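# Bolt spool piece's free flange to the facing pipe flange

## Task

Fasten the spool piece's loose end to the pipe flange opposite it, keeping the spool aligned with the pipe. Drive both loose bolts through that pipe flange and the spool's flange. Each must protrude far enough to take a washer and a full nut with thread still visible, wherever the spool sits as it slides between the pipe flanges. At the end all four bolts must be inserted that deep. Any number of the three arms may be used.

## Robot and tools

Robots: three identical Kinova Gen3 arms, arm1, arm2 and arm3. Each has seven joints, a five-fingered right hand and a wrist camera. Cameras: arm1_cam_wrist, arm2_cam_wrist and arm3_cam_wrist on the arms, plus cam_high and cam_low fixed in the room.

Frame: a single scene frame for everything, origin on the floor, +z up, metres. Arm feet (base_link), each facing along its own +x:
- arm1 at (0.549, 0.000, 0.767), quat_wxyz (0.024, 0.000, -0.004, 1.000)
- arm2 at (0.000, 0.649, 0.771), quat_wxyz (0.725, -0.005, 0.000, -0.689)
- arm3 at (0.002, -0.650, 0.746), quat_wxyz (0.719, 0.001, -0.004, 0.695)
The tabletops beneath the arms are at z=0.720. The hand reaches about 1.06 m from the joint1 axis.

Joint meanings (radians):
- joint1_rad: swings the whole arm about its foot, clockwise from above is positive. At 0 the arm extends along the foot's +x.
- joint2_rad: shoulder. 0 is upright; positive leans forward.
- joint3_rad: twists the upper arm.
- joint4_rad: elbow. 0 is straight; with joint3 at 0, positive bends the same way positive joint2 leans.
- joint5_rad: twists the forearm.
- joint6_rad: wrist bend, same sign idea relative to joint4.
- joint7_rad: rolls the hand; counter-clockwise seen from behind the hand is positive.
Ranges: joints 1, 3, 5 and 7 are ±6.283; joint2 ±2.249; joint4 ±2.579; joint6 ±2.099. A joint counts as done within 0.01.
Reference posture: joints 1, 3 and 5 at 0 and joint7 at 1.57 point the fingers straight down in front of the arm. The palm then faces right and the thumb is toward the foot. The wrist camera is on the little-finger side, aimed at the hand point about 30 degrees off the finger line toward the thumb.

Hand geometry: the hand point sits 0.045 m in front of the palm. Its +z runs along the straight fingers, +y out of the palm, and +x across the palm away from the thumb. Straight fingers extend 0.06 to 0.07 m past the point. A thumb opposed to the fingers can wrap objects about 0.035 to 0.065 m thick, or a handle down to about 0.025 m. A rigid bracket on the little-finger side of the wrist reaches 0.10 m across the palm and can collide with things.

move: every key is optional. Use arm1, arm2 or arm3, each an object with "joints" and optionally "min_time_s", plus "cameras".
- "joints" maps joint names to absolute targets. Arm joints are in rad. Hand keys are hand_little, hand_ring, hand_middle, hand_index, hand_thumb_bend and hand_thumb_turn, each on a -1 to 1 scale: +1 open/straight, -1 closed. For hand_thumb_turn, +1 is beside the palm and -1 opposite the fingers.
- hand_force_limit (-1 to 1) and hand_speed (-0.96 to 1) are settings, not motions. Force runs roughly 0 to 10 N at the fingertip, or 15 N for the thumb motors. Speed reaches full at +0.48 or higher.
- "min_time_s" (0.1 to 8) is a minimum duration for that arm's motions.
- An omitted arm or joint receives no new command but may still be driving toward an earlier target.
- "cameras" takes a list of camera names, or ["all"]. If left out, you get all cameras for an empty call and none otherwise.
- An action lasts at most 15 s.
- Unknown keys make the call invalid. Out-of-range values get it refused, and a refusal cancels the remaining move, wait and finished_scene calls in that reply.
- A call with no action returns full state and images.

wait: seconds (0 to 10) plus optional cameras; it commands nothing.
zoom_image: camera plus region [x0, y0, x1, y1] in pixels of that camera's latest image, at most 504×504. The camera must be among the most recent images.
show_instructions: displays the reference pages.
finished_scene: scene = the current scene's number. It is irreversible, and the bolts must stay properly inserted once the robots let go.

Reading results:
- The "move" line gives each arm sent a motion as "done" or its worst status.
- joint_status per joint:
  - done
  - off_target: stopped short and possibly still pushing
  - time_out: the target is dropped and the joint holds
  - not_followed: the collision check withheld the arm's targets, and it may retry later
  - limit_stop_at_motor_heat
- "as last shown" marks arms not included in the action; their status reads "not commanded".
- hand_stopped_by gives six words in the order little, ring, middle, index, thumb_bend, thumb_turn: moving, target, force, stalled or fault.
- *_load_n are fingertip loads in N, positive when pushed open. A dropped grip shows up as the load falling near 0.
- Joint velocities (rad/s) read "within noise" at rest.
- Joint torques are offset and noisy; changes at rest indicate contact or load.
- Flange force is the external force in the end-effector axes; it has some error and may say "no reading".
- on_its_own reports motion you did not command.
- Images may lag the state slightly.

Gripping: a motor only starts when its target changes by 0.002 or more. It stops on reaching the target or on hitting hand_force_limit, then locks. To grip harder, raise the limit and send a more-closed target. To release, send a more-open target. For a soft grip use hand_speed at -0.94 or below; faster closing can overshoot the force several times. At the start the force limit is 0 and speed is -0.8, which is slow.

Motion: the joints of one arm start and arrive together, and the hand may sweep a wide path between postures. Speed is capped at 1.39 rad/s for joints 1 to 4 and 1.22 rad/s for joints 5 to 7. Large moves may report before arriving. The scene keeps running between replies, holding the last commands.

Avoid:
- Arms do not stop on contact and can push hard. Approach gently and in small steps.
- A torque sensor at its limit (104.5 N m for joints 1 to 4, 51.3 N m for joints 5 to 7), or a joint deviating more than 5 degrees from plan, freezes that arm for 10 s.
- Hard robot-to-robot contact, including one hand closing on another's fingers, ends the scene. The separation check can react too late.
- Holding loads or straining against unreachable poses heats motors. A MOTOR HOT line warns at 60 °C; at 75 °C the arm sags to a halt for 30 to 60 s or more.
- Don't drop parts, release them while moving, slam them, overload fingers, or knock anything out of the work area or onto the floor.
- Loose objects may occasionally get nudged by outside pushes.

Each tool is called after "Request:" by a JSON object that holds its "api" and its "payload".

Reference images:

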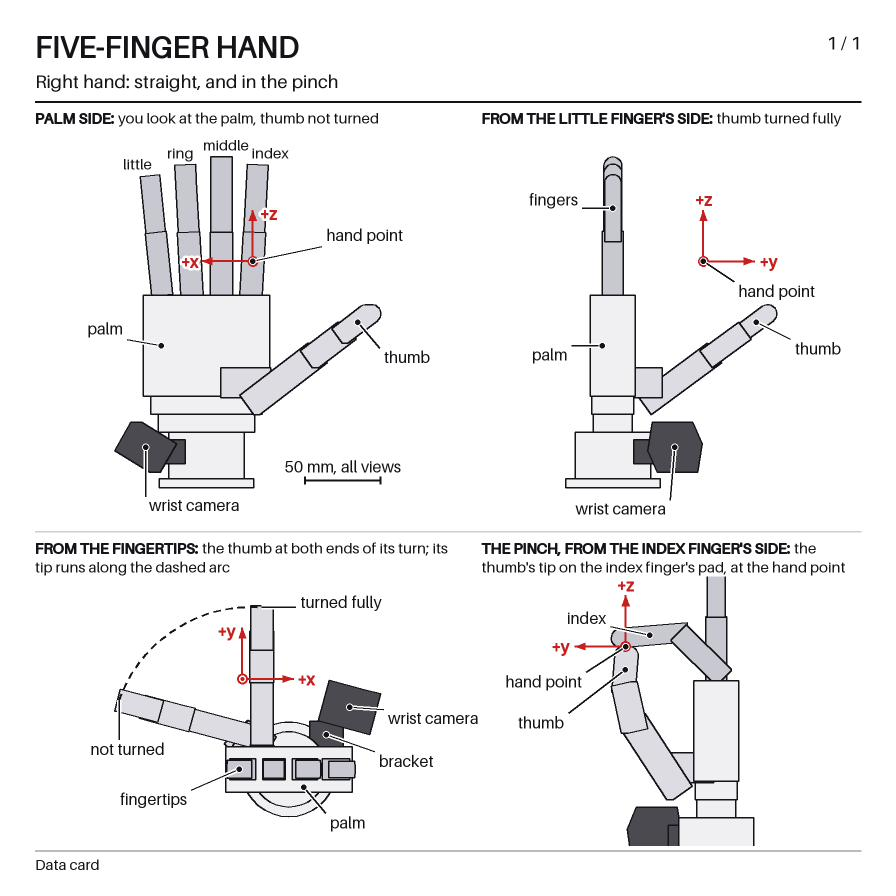

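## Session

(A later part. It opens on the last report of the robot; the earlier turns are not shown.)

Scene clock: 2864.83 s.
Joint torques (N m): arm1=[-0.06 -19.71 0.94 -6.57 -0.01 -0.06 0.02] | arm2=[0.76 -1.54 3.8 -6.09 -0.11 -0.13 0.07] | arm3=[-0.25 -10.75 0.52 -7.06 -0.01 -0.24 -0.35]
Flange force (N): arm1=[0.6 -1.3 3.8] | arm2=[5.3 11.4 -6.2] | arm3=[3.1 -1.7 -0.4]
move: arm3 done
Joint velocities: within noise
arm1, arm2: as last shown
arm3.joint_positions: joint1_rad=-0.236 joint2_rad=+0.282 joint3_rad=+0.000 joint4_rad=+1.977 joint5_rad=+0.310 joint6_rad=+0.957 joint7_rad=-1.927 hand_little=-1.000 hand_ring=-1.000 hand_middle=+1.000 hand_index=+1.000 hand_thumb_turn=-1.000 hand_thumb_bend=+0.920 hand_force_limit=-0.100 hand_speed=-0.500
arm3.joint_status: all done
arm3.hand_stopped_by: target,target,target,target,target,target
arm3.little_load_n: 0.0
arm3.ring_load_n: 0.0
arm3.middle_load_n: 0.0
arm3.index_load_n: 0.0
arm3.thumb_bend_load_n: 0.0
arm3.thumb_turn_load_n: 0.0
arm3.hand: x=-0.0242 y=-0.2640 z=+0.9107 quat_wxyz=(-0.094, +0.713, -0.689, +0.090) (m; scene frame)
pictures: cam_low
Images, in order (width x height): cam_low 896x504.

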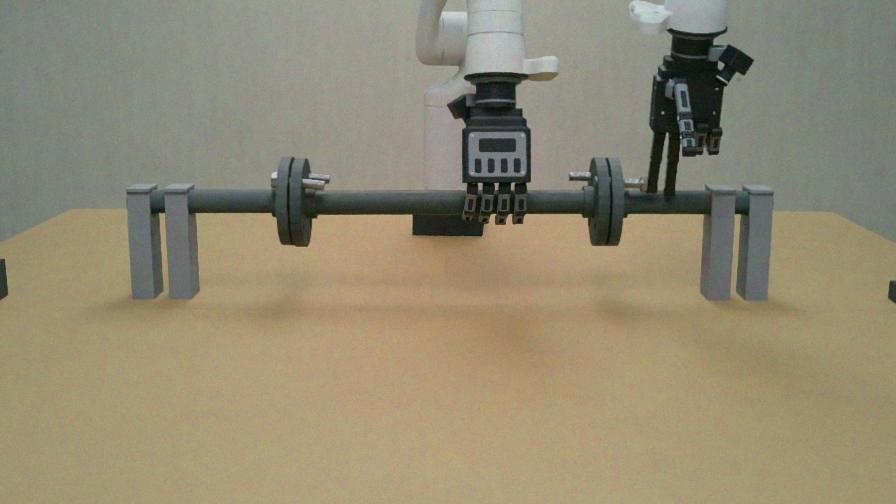

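Request:
{"api": "move", "payload": {"arm3": {"joints":{"joint1_rad":-0.2310,"joint2_rad":0.3019,"joint3_rad":0,"joint4_rad":1.9471,"joint5_rad":0.3089,"joint6_rad":0.9647,"joint7_rad":-1.9183},"min_time_s":1.5}}}

Request:
{"api": "move", "payload": {"arm3": {"joints":{"joint1_rad":-0.2263,"joint2_rad":0.3198,"joint3_rad":0,"joint4_rad":1.9202,"joint5_rad":0.3075,"joint6_rad":0.9724,"joint7_rad":-1.9107},"min_time_s":1.5}, "cameras": ["cam_low"]}}

Request:
{"api": "zoom_image", "payload": {"camera": "cam_low", "region": [565, 150, 665, 250]}}

Scene clock: 2888.97 s.
Joint torques (N m): arm1=[-0.01 -19.67 1 -6.55 0.01 -0.04 0.03] | arm2=[0.75 -1.6 3.77 -6.13 -0.13 -0.16 0.05] | arm3=[-0.2 -11.15 0.52 -7.15 0.03 -0.21 -0.32]
Flange force (N): arm1=[0.5 -1.2 3.8] | arm2=[5.1 11.3 -6.2] | arm3=[3.3 -1.5 -0.2]
move: arm3 done
Joint velocities: within noise
arm1, arm2: as last shown
arm1.little_load_n: 3.0
arm1.thumb_bend_load_n: 6.5
arm1.thumb_turn_load_n: 0.0
arm3.joint_positions: joint1_rad=-0.231 joint2_rad=+0.302 joint3_rad=+0.000 joint4_rad=+1.947 joint5_rad=+0.309 joint6_rad=+0.965 joint7_rad=-1.918 hand_little=-1.000 hand_ring=-1.000 hand_middle=+1.000 hand_index=+1.000 hand_thumb_turn=-1.000 hand_thumb_bend=+0.920 hand_force_limit=-0.100 hand_speed=-0.500
arm3.joint_status: all done
arm3.hand_stopped_by: target,target,target,target,target,target
arm3.little_load_n: 0.0
arm3.ring_load_n: 0.0
arm3.middle_load_n: 0.0
arm3.index_load_n: 0.0
arm3.thumb_bend_load_n: 0.0
arm3.thumb_turn_load_n: 0.5
arm3.hand: x=-0.0242 y=-0.2540 z=+0.9107 quat_wxyz=(-0.094, +0.713, -0.689, +0.090) (m; scene frame)
pictures: none

Scene clock: 2890.77 s.
Joint torques (N m): arm1=[-0.06 -19.65 0.99 -6.49 -0.06 -0.05 -0.01] | arm2=[0.78 -1.57 3.82 -6.09 -0.13 -0.14 0.05] | arm3=[-0.19 -11.53 0.49 -7.16 0.08 -0.19 -0.35]
Flange force (N): arm1=[0.7 -1.5 3.7] | arm2=[5.2 11.5 -6.2] | arm3=[3.2 -1.6 -0.2]
move: arm3 done
Joint velocities: within noise
arm1, arm2: as last shown
arm1.index_load_n: 0.5
arm1.thumb_bend_load_n: 7.0
arm1.thumb_turn_load_n: 0.5
arm3.joint_positions: joint1_rad=-0.226 joint2_rad=+0.320 joint3_rad=+0.000 joint4_rad=+1.920 joint5_rad=+0.307 joint6_rad=+0.972 joint7_rad=-1.911 hand_little=-1.000 hand_ring=-1.000 hand_middle=+1.000 hand_index=+1.000 hand_thumb_turn=-1.000 hand_thumb_bend=+0.920 hand_force_limit=-0.100 hand_speed=-0.500
arm3.joint_status: all done
arm3.hand_stopped_by: target,target,target,target,target,target
arm3.little_load_n: 0.0
arm3.ring_load_n: 0.5
arm3.middle_load_n: 0.0
arm3.index_load_n: 0.0
arm3.thumb_bend_load_n: 0.0
arm3.thumb_turn_load_n: 0.0
arm3.hand: x=-0.0242 y=-0.2451 z=+0.9107 quat_wxyz=(-0.094, +0.713, -0.689, +0.090) (m; scene frame)
pictures: cam_low
Images, in order (width x height): cam_low 896x504.

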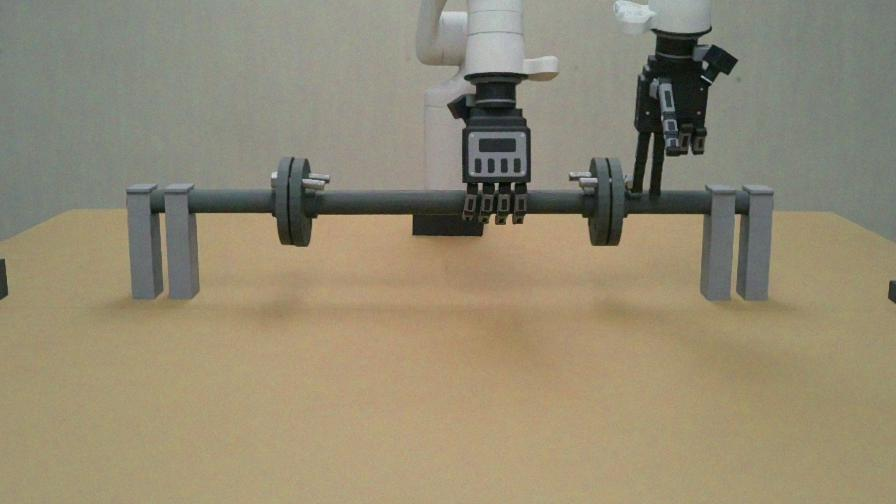

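Scaled by 5.040 from the camera's 896x504 image, which has a finer 1280x720 frame.

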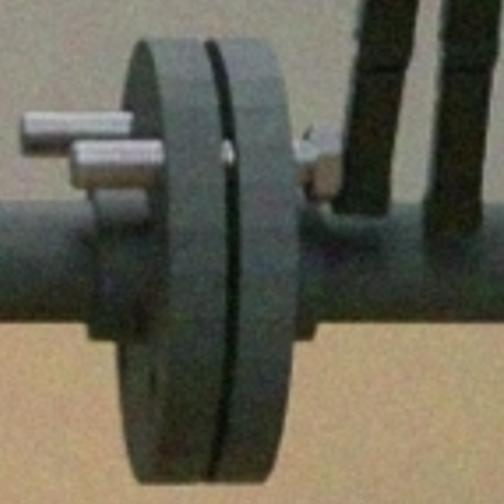

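Request:
{"api": "move", "payload": {"arm3": {"joints":{"joint1_rad":-0.2244,"joint2_rad":0.3277,"joint3_rad":0,"joint4_rad":1.9081,"joint5_rad":0.3068,"joint6_rad":0.9759,"joint7_rad":-1.9073},"min_time_s":1.0}}}

Request:
{"api": "move", "payload": {"arm3": {"joints":{"joint1_rad":-0.2229,"joint2_rad":0.3337,"joint3_rad":0,"joint4_rad":1.8990,"joint5_rad":0.3063,"joint6_rad":0.9786,"joint7_rad":-1.9048},"min_time_s":1.0}, "cameras": ["cam_low"]}}

Request:
{"api": "zoom_image", "payload": {"camera": "cam_low", "region": [565, 150, 665, 250]}}

Scene clock: 2904.47 s.
Joint torques (N m): arm1=[-0.12 -19.76 0.89 -6.52 -0.06 -0.07 0.02] | arm2=[0.74 -1.55 3.81 -6.07 -0.14 -0.17 0.04] | arm3=[-0.19 -11.62 0.52 -7.16 0.04 -0.18 -0.34]
Flange force (N): arm1=[0.8 -1.6 3.9] | arm2=[5.2 11.3 -6.4] | arm3=[3.3 -1.5 -0.3]
move: arm3 done
Joint velocities: within noise
arm1, arm2: as last shown
arm1.index_load_n: 0.0
arm3.joint_positions: joint1_rad=-0.224 joint2_rad=+0.328 joint3_rad=+0.000 joint4_rad=+1.908 joint5_rad=+0.307 joint6_rad=+0.976 joint7_rad=-1.907 hand_little=-1.000 hand_ring=-1.000 hand_middle=+1.000 hand_index=+1.000 hand_thumb_turn=-1.000 hand_thumb_bend=+0.920 hand_force_limit=-0.100 hand_speed=-0.500
arm3.joint_status: all done
arm3.hand_stopped_by: target,target,target,target,target,target
arm3.little_load_n: 0.0
arm3.ring_load_n: 0.0
arm3.middle_load_n: 0.0
arm3.index_load_n: 0.0
arm3.thumb_bend_load_n: 0.0
arm3.thumb_turn_load_n: 0.0
arm3.hand: x=-0.0242 y=-0.2411 z=+0.9107 quat_wxyz=(-0.094, +0.713, -0.689, +0.090) (m; scene frame)
pictures: none

Scene clock: 2905.77 s.
Joint torques (N m): arm1=[-0.05 -19.63 0.94 -6.49 0.02 -0.05 0.07] | arm2=[0.77 -1.55 3.75 -6.12 -0.14 -0.16 0.05] | arm3=[-0.29 -12.16 0.58 -10.3 0.85 -2.39 -0.34]
Flange force (N): arm1=[0.5 -1.4 3.7] | arm2=[5.2 11.2 -6.2] | arm3=[9.8 -1.2 -1.9]
move: arm3 done
Joint velocities: within noise
arm1.joint_positions: joint1_rad=-0.213 joint2_rad=+0.646 joint3_rad=+0.000 joint4_rad=+1.658 joint5_rad=+0.020 joint6_rad=+0.663 joint7_rad=-0.132 hand_little=+0.014 hand_ring=+0.030 hand_middle=+0.042 hand_index=+0.056 hand_thumb_turn=-1.000 hand_thumb_bend=+0.374 hand_force_limit=-0.400 hand_speed=-0.900
arm1.joint_status: not commanded
arm1.hand_stopped_by: force,force,force,force,force,target
arm1.little_load_n: 3.0
arm1.ring_load_n: 7.5
arm1.middle_load_n: 0.5
arm1.index_load_n: 0.0
arm1.thumb_bend_load_n: 6.0
arm1.thumb_turn_load_n: 0.5
arm1.hand: x=+0.0695 y=-0.0895 z=+0.8496 quat_wxyz=(-0.060, +0.687, +0.721, -0.063) (m; scene frame)
arm2.joint_positions: joint1_rad=+0.670 joint2_rad=-0.349 joint3_rad=-0.051 joint4_rad=+1.624 joint5_rad=-0.060 joint6_rad=+1.887 joint7_rad=-2.276 hand_little=+1.000 hand_ring=+1.000 hand_middle=+1.000 hand_index=+1.000 hand_thumb_turn=+1.000 hand_thumb_bend=+1.000 hand_force_limit=+0.000 hand_speed=-0.800
arm2.joint_status: not commanded
arm2.hand_stopped_by: target,target,target,target,target,target
arm2.little_load_n: 0.0
arm2.ring_load_n: 0.0
arm2.middle_load_n: 0.0
arm2.index_load_n: 0.0
arm2.thumb_bend_load_n: 0.0
arm2.thumb_turn_load_n: 0.0
arm2.hand: x=-0.0916 y=+0.4621 z=+1.2232 quat_wxyz=(-0.008, -0.988, -0.155, -0.018) (m; scene frame)
arm3.joint_positions: joint1_rad=-0.223 joint2_rad=+0.334 joint3_rad=+0.000 joint4_rad=+1.899 joint5_rad=+0.306 joint6_rad=+0.979 joint7_rad=-1.905 hand_little=-1.000 hand_ring=-1.000 hand_middle=+1.000 hand_index=+1.000 hand_thumb_turn=-1.000 hand_thumb_bend=+0.920 hand_force_limit=-0.100 hand_speed=-0.500
arm3.joint_status: all done
arm3.hand_stopped_by: target,target,target,target,target,target
arm3.little_load_n: 0.0
arm3.ring_load_n: 0.0
arm3.middle_load_n: 0.0
arm3.index_load_n: -0.5
arm3.thumb_bend_load_n: 0.0
arm3.thumb_turn_load_n: 0.0
arm3.hand: x=-0.0242 y=-0.2382 z=+0.9106 quat_wxyz=(-0.094, +0.713, -0.689, +0.090) (m; scene frame)
pictures: cam_low
Images, in order (width x height): cam_low 896x504.

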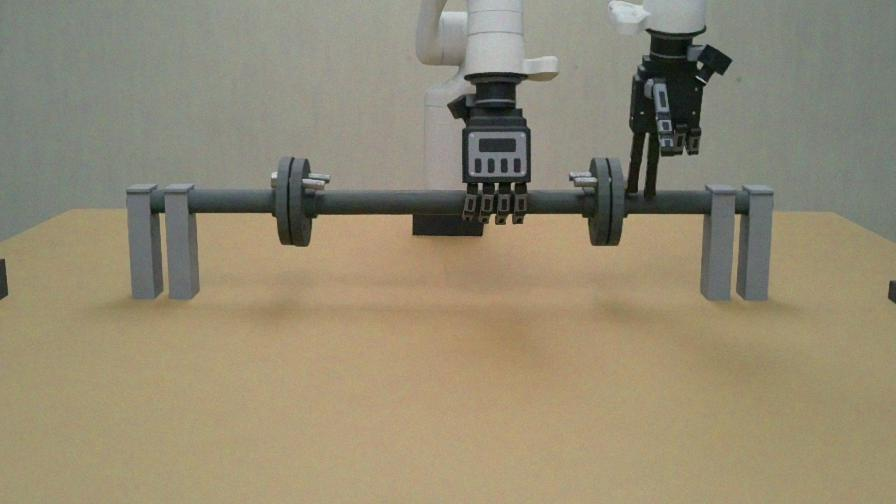

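Scaled by 5.040 from the camera's 896x504 image, which has a finer 1280x720 frame.

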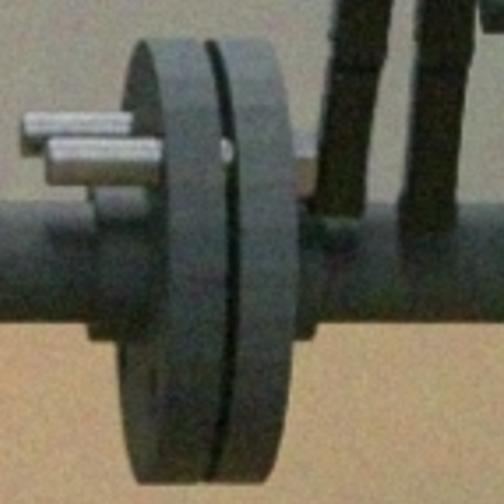

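Request:
{"api": "move", "payload": {"arm3": {"joints":{"joint1_rad":-0.2364,"joint2_rad":0.2820,"joint3_rad":0,"joint4_rad":1.9767,"joint5_rad":0.3103,"joint6_rad":0.9567,"joint7_rad":-1.9268},"min_time_s":1.5}}}

Request:
{"api": "move", "payload": {"arm3": {"joints":{"joint1_rad":-0.2509,"joint2_rad":0.1368,"joint3_rad":0,"joint4_rad":1.9260,"joint5_rad":0.2764,"joint6_rad":1.1476,"joint7_rad":-1.8749},"min_time_s":2}}}

Request:
{"api": "move", "payload": {"arm1": {"joints":{"hand_speed":-0.85,"hand_thumb_bend":1}}, "cameras": ["arm1_cam_wrist","cam_low"]}}

Request:
{"api": "zoom_image", "payload": {"camera": "cam_low", "region": [540, 130, 700, 280]}}

Scene clock: 2929.83 s.
Joint torques (N m): arm1=[-0.12 -19.84 0.95 -6.61 -0.02 -0.12 0.05] | arm2=[0.78 -1.54 3.81 -6.11 -0.12 -0.12 0.05] | arm3=[-0.17 -10.74 0.49 -6.94 0.03 -0.1 -0.39]
Flange force (N): arm1=[0.7 -1.4 3.9] | arm2=[5.3 11.4 -6.1] | arm3=[2.8 -1.7 -0.2]
move: arm3 done
Joint velocities: within noise
arm1, arm2: as last shown
arm1.little_load_n: 2.5
arm1.middle_load_n: 1.0
arm1.thumb_bend_load_n: 6.5
arm1.thumb_turn_load_n: 0.0
arm2.middle_load_n: 0.5
arm3.joint_positions: joint1_rad=-0.236 joint2_rad=+0.282 joint3_rad=+0.000 joint4_rad=+1.977 joint5_rad=+0.310 joint6_rad=+0.957 joint7_rad=-1.927 hand_little=-1.000 hand_ring=-1.000 hand_middle=+1.000 hand_index=+1.000 hand_thumb_turn=-1.000 hand_thumb_bend=+0.920 hand_force_limit=-0.100 hand_speed=-0.500
arm3.joint_status: all done
arm3.hand_stopped_by: target,target,target,target,target,target
arm3.little_load_n: 0.0
arm3.ring_load_n: 0.0
arm3.middle_load_n: 0.0
arm3.index_load_n: 0.0
arm3.thumb_bend_load_n: 0.0
arm3.thumb_turn_load_n: 0.0
arm3.hand: x=-0.0242 y=-0.2640 z=+0.9107 quat_wxyz=(-0.094, +0.713, -0.689, +0.090) (m; scene frame)
pictures: none

Scene clock: 2932.13 s.
Joint torques (N m): arm1=[-0.12 -19.78 0.86 -6.59 0.01 -0.04 0.09] | arm2=[0.74 -1.61 3.79 -6.12 -0.16 -0.16 0.06] | arm3=[-0.17 -8.87 0.39 -7.84 0.09 -0.13 -0.38]
Flange force (N): arm1=[0.6 -1.2 4.0] | arm2=[5.1 11.4 -6.2] | arm3=[3.1 -1.4 0.4]
move: arm3 done
Joint velocities: within noise
arm1, arm2: as last shown
arm1.middle_load_n: 0.5
arm1.thumb_turn_load_n: 0.5
arm2.middle_load_n: 0.0
arm3.joint_positions: joint1_rad=-0.251 joint2_rad=+0.137 joint3_rad=+0.000 joint4_rad=+1.926 joint5_rad=+0.276 joint6_rad=+1.148 joint7_rad=-1.875 hand_little=-1.000 hand_ring=-1.000 hand_middle=+1.000 hand_index=+1.000 hand_thumb_turn=-1.000 hand_thumb_bend=+0.920 hand_force_limit=-0.100 hand_speed=-0.500
arm3.joint_status: all done
arm3.hand_stopped_by: target,target,target,target,target,target
arm3.little_load_n: 0.0
arm3.ring_load_n: 0.0
arm3.middle_load_n: 0.0
arm3.index_load_n: 0.0
arm3.thumb_bend_load_n: 0.0
arm3.thumb_turn_load_n: 0.0
arm3.hand: x=-0.0242 y=-0.2901 z=+0.9743 quat_wxyz=(-0.094, +0.713, -0.689, +0.090) (m; scene frame)
pictures: none

Scene clock: 2935.53 s.
Joint torques (N m): arm1=[-0.3 -19.73 0.83 -6.48 0 -0.04 0.13] | arm2=[0.72 -1.54 3.82 -6.12 -0.14 -0.13 0.04] | arm3=[-0.17 -8.87 0.34 -7.81 0.09 -0.15 -0.37]
Flange force (N): arm1=[0.9 -1.6 3.9] | arm2=[5.3 11.3 -6.1] | arm3=[3.1 -1.5 0.3]
move: arm1 done
Joint velocities: within noise
arm1.joint_positions: joint1_rad=-0.213 joint2_rad=+0.646 joint3_rad=+0.000 joint4_rad=+1.658 joint5_rad=+0.020 joint6_rad=+0.663 joint7_rad=-0.132 hand_little=+0.014 hand_ring=+0.030 hand_middle=+0.042 hand_index=+0.056 hand_thumb_turn=-1.000 hand_thumb_bend=+1.000 hand_force_limit=-0.400 hand_speed=-0.850
arm1.joint_status: all done
arm1.hand_stopped_by: force,force,force,force,target,target
arm1.little_load_n: 1.5
arm1.ring_load_n: 5.5
arm1.middle_load_n: 0.0
arm1.index_load_n: 0.0
arm1.thumb_bend_load_n: -0.5
arm1.thumb_turn_load_n: 0.0
arm1.hand: x=+0.0695 y=-0.0895 z=+0.8496 quat_wxyz=(-0.060, +0.687, +0.721, -0.063) (m; scene frame)
arm2, arm3: as last shown
pictures: arm1_cam_wrist, cam_low
Images, in order (width x height): arm1_cam_wrist 672x504, cam_low 896x504.

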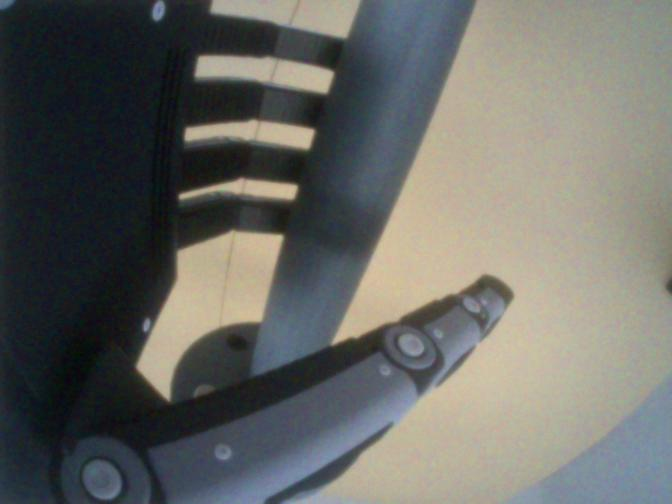

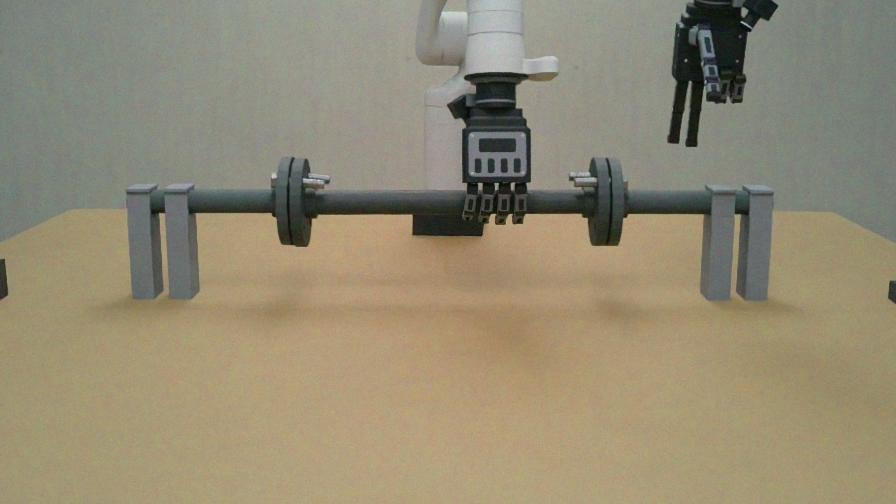

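Scaled by 3.150 from the camera's 896x504 image, which has a finer 1280x720 frame.

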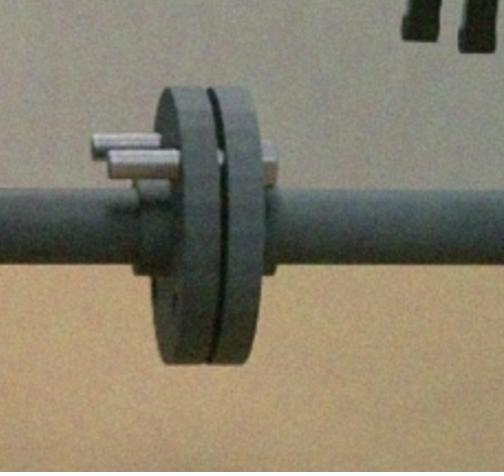

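Now open arm1's fingers and raise.

Request:
{"api": "move", "payload": {"arm1": {"joints":{"hand_speed":-0.8,"hand_index":1,"hand_middle":1,"hand_ring":1,"hand_little":1}}, "cameras": ["arm1_cam_wrist","cam_low"]}}

Request:
{"api": "zoom_image", "payload": {"camera": "cam_low", "region": [540, 130, 700, 280]}}

Scene clock: 2943.00 s.
Joint torques (N m): arm1=[-0.24 -17.43 0.65 -5.6 -0.07 -0.17 0.09] | arm2=[0.75 -1.54 3.8 -6.11 -0.15 -0.15 0.02] | arm3=[-0.21 -8.9 0.39 -7.82 0.06 -0.16 -0.33]
Flange force (N): arm1=[0.8 -1.9 -1.0] | arm2=[5.2 11.2 -6.2] | arm3=[3.1 -1.4 0.3]
move: arm1 done
Joint velocities: within noise
arm1.joint_positions: joint1_rad=-0.213 joint2_rad=+0.646 joint3_rad=+0.000 joint4_rad=+1.658 joint5_rad=+0.020 joint6_rad=+0.663 joint7_rad=-0.132 hand_little=+1.000 hand_ring=+1.000 hand_middle=+1.000 hand_index=+1.000 hand_thumb_turn=-1.000 hand_thumb_bend=+1.000 hand_force_limit=-0.400 hand_speed=-0.800
arm1.joint_status: all done
arm1.hand_stopped_by: target,target,target,target,target,target
arm1.little_load_n: -0.5
arm1.ring_load_n: -0.5
arm1.middle_load_n: 0.0
arm1.index_load_n: 0.0
arm1.thumb_bend_load_n: -0.5
arm1.thumb_turn_load_n: 0.0
arm1.hand: x=+0.0695 y=-0.0895 z=+0.8496 quat_wxyz=(-0.060, +0.687, +0.721, -0.063) (m; scene frame)
arm2, arm3: as last shown
arm3.little_load_n: 0.5
arm3.index_load_n: 0.5
pictures: arm1_cam_wrist, cam_low
Images, in order (width x height): arm1_cam_wrist 672x504, cam_low 896x504.

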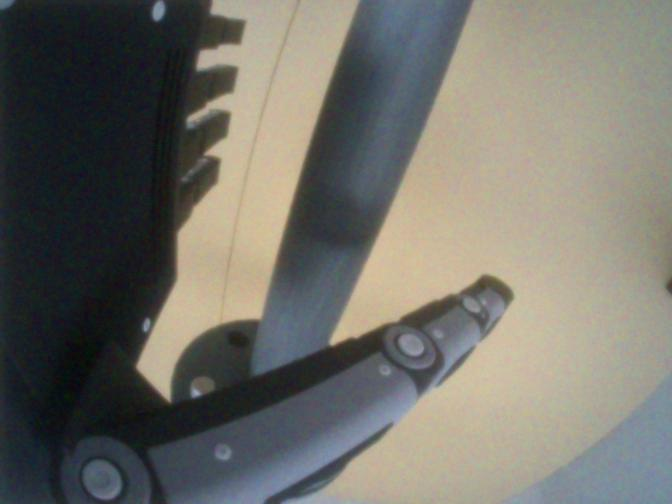

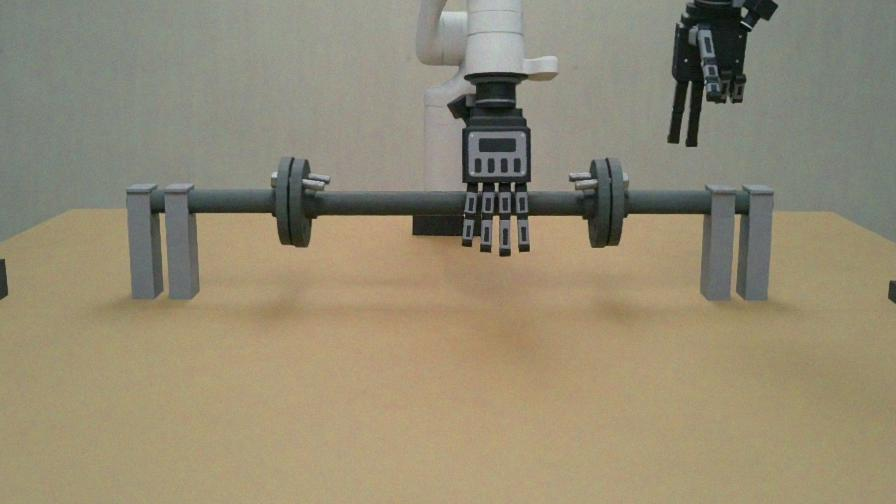

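Scaled by 3.150 from the camera's 896x504 image, which has a finer 1280x720 frame.

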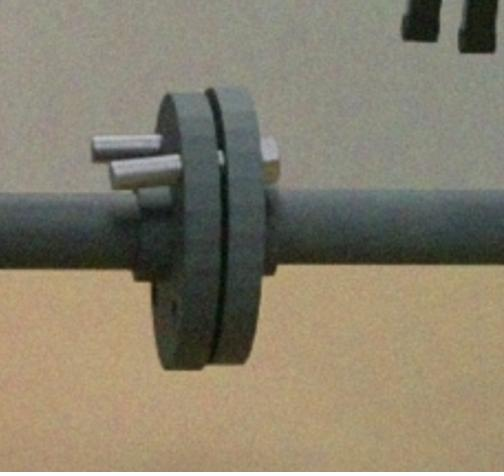

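Request:
{"api": "move", "payload": {"arm1": {"joints":{"joint1_rad":-0.2132,"joint2_rad":0.5468,"joint3_rad":0,"joint4_rad":1.5726,"joint5_rad":0.0201,"joint6_rad":0.8477,"joint7_rad":-0.1322},"min_time_s":2}}}

Request:
{"api": "move", "payload": {"arm1": {"joints":{"joint1_rad":-0.2132,"joint2_rad":0.4741,"joint3_rad":0,"joint4_rad":1.4503,"joint5_rad":0.0201,"joint6_rad":1.0427,"joint7_rad":-0.1322},"min_time_s":1.5}, "cameras": ["arm1_cam_wrist","cam_low","cam_high"]}}

Request:
{"api": "zoom_image", "payload": {"camera": "cam_low", "region": [540, 130, 700, 280]}}

Request:
{"api": "zoom_image", "payload": {"camera": "cam_low", "region": [220, 130, 360, 270]}}

Scene clock: 2963.67 s.
Joint torques (N m): arm1=[-0.32 -16.77 0.58 -6.52 -0.03 -0.21 0.08] | arm2=[0.73 -1.56 3.77 -6.14 -0.12 -0.18 0.08] | arm3=[-0.24 -8.88 0.39 -7.92 0.06 -0.13 -0.33]
Flange force (N): arm1=[0.8 -1.8 -1.2] | arm2=[5.3 11.3 -6.2] | arm3=[3.4 -1.4 0.7]
move: arm1 done
Joint velocities: within noise
arm1.joint_positions: joint1_rad=-0.213 joint2_rad=+0.547 joint3_rad=+0.000 joint4_rad=+1.573 joint5_rad=+0.020 joint6_rad=+0.848 joint7_rad=-0.132 hand_little=+1.000 hand_ring=+1.000 hand_middle=+1.000 hand_index=+1.000 hand_thumb_turn=-1.000 hand_thumb_bend=+1.000 hand_force_limit=-0.400 hand_speed=-0.800
arm1.joint_status: all done
arm1.hand_stopped_by: target,target,target,target,target,target
arm1.little_load_n: 0.0
arm1.ring_load_n: 0.0
arm1.middle_load_n: 0.0
arm1.index_load_n: 0.0
arm1.thumb_bend_load_n: 0.0
arm1.thumb_turn_load_n: 0.0
arm1.hand: x=+0.0693 y=-0.0893 z=+0.9195 quat_wxyz=(-0.061, +0.688, +0.720, -0.062) (m; scene frame)
arm2, arm3: as last shown
arm3.index_load_n: 0.0
pictures: none

Scene clock: 2965.47 s.
Joint torques (N m): arm1=[-0.35 -16.34 0.61 -7.19 -0.08 -0.22 0.11] | arm2=[0.73 -1.58 3.83 -6.16 -0.15 -0.15 0.03] | arm3=[-0.2 -8.89 0.36 -7.8 0.1 -0.16 -0.33]
Flange force (N): arm1=[0.6 -2.0 -1.4] | arm2=[5.2 11.4 -6.0] | arm3=[3.0 -1.4 0.3]
move: arm1 done
Joint velocities: within noise
arm1.joint_positions: joint1_rad=-0.213 joint2_rad=+0.474 joint3_rad=+0.000 joint4_rad=+1.450 joint5_rad=+0.020 joint6_rad=+1.043 joint7_rad=-0.132 hand_little=+1.000 hand_ring=+1.000 hand_middle=+1.000 hand_index=+1.000 hand_thumb_turn=-1.000 hand_thumb_bend=+1.000 hand_force_limit=-0.400 hand_speed=-0.800
arm1.joint_status: all done
arm1.hand_stopped_by: target,target,target,target,target,target
arm1.little_load_n: 0.0
arm1.ring_load_n: 0.0
arm1.middle_load_n: 0.0
arm1.index_load_n: 0.0
arm1.thumb_bend_load_n: 0.0
arm1.thumb_turn_load_n: 0.5
arm1.hand: x=+0.0691 y=-0.0894 z=+0.9895 quat_wxyz=(-0.062, +0.690, +0.719, -0.062) (m; scene frame)
arm2, arm3: as last shown
arm3.little_load_n: 0.0
pictures: arm1_cam_wrist, cam_high, cam_low
Images, in order (width x height): arm1_cam_wrist 672x504, cam_high 896x504, cam_low 896x504.

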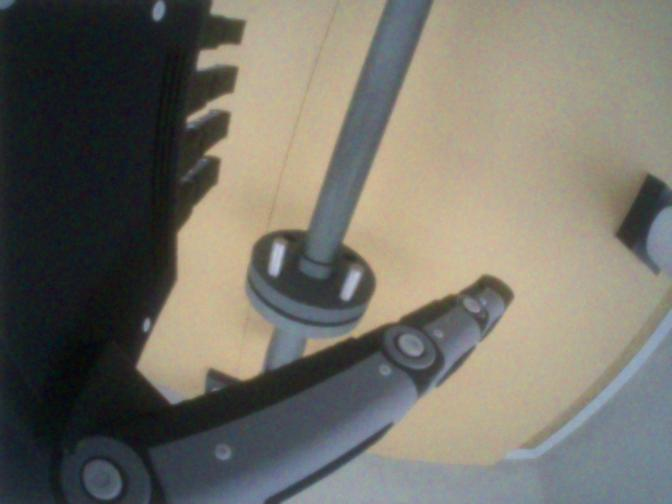

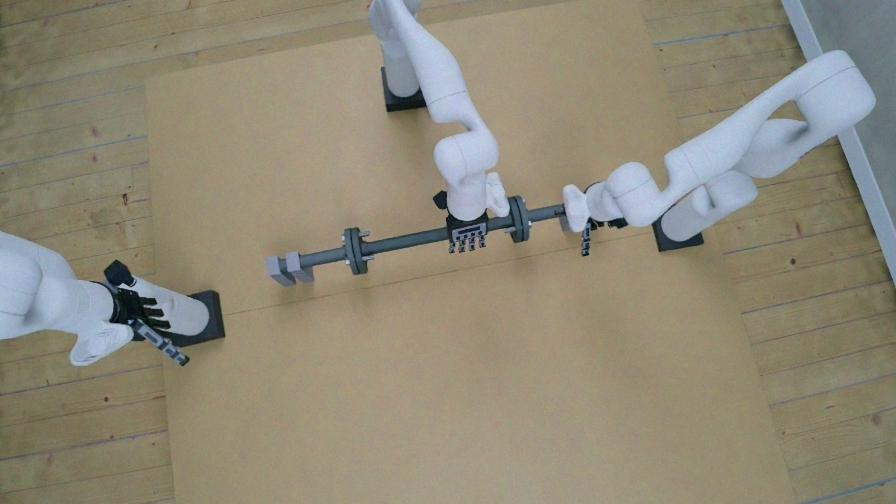

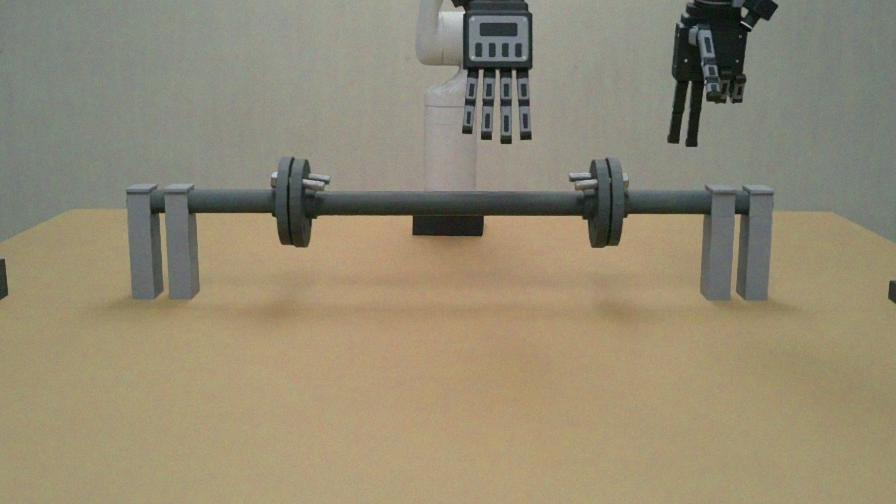

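Scaled by 3.150 from the camera's 896x504 image, which has a finer 1280x720 frame.

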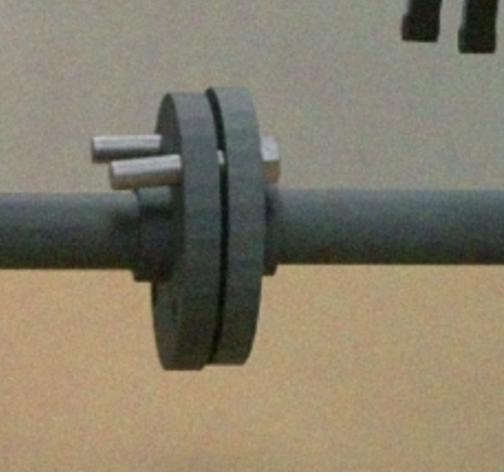

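Scaled by 3.600 from the camera's 896x504 image, which has a finer 1280x720 frame.

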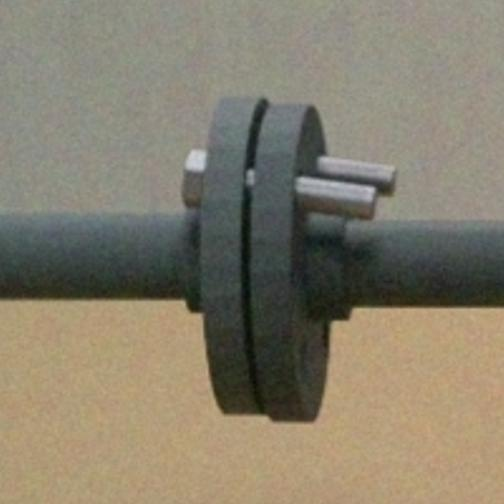

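Request:
{"api": "finished_scene", "payload": {"scene": 2}}

The scene is finished: the task was done.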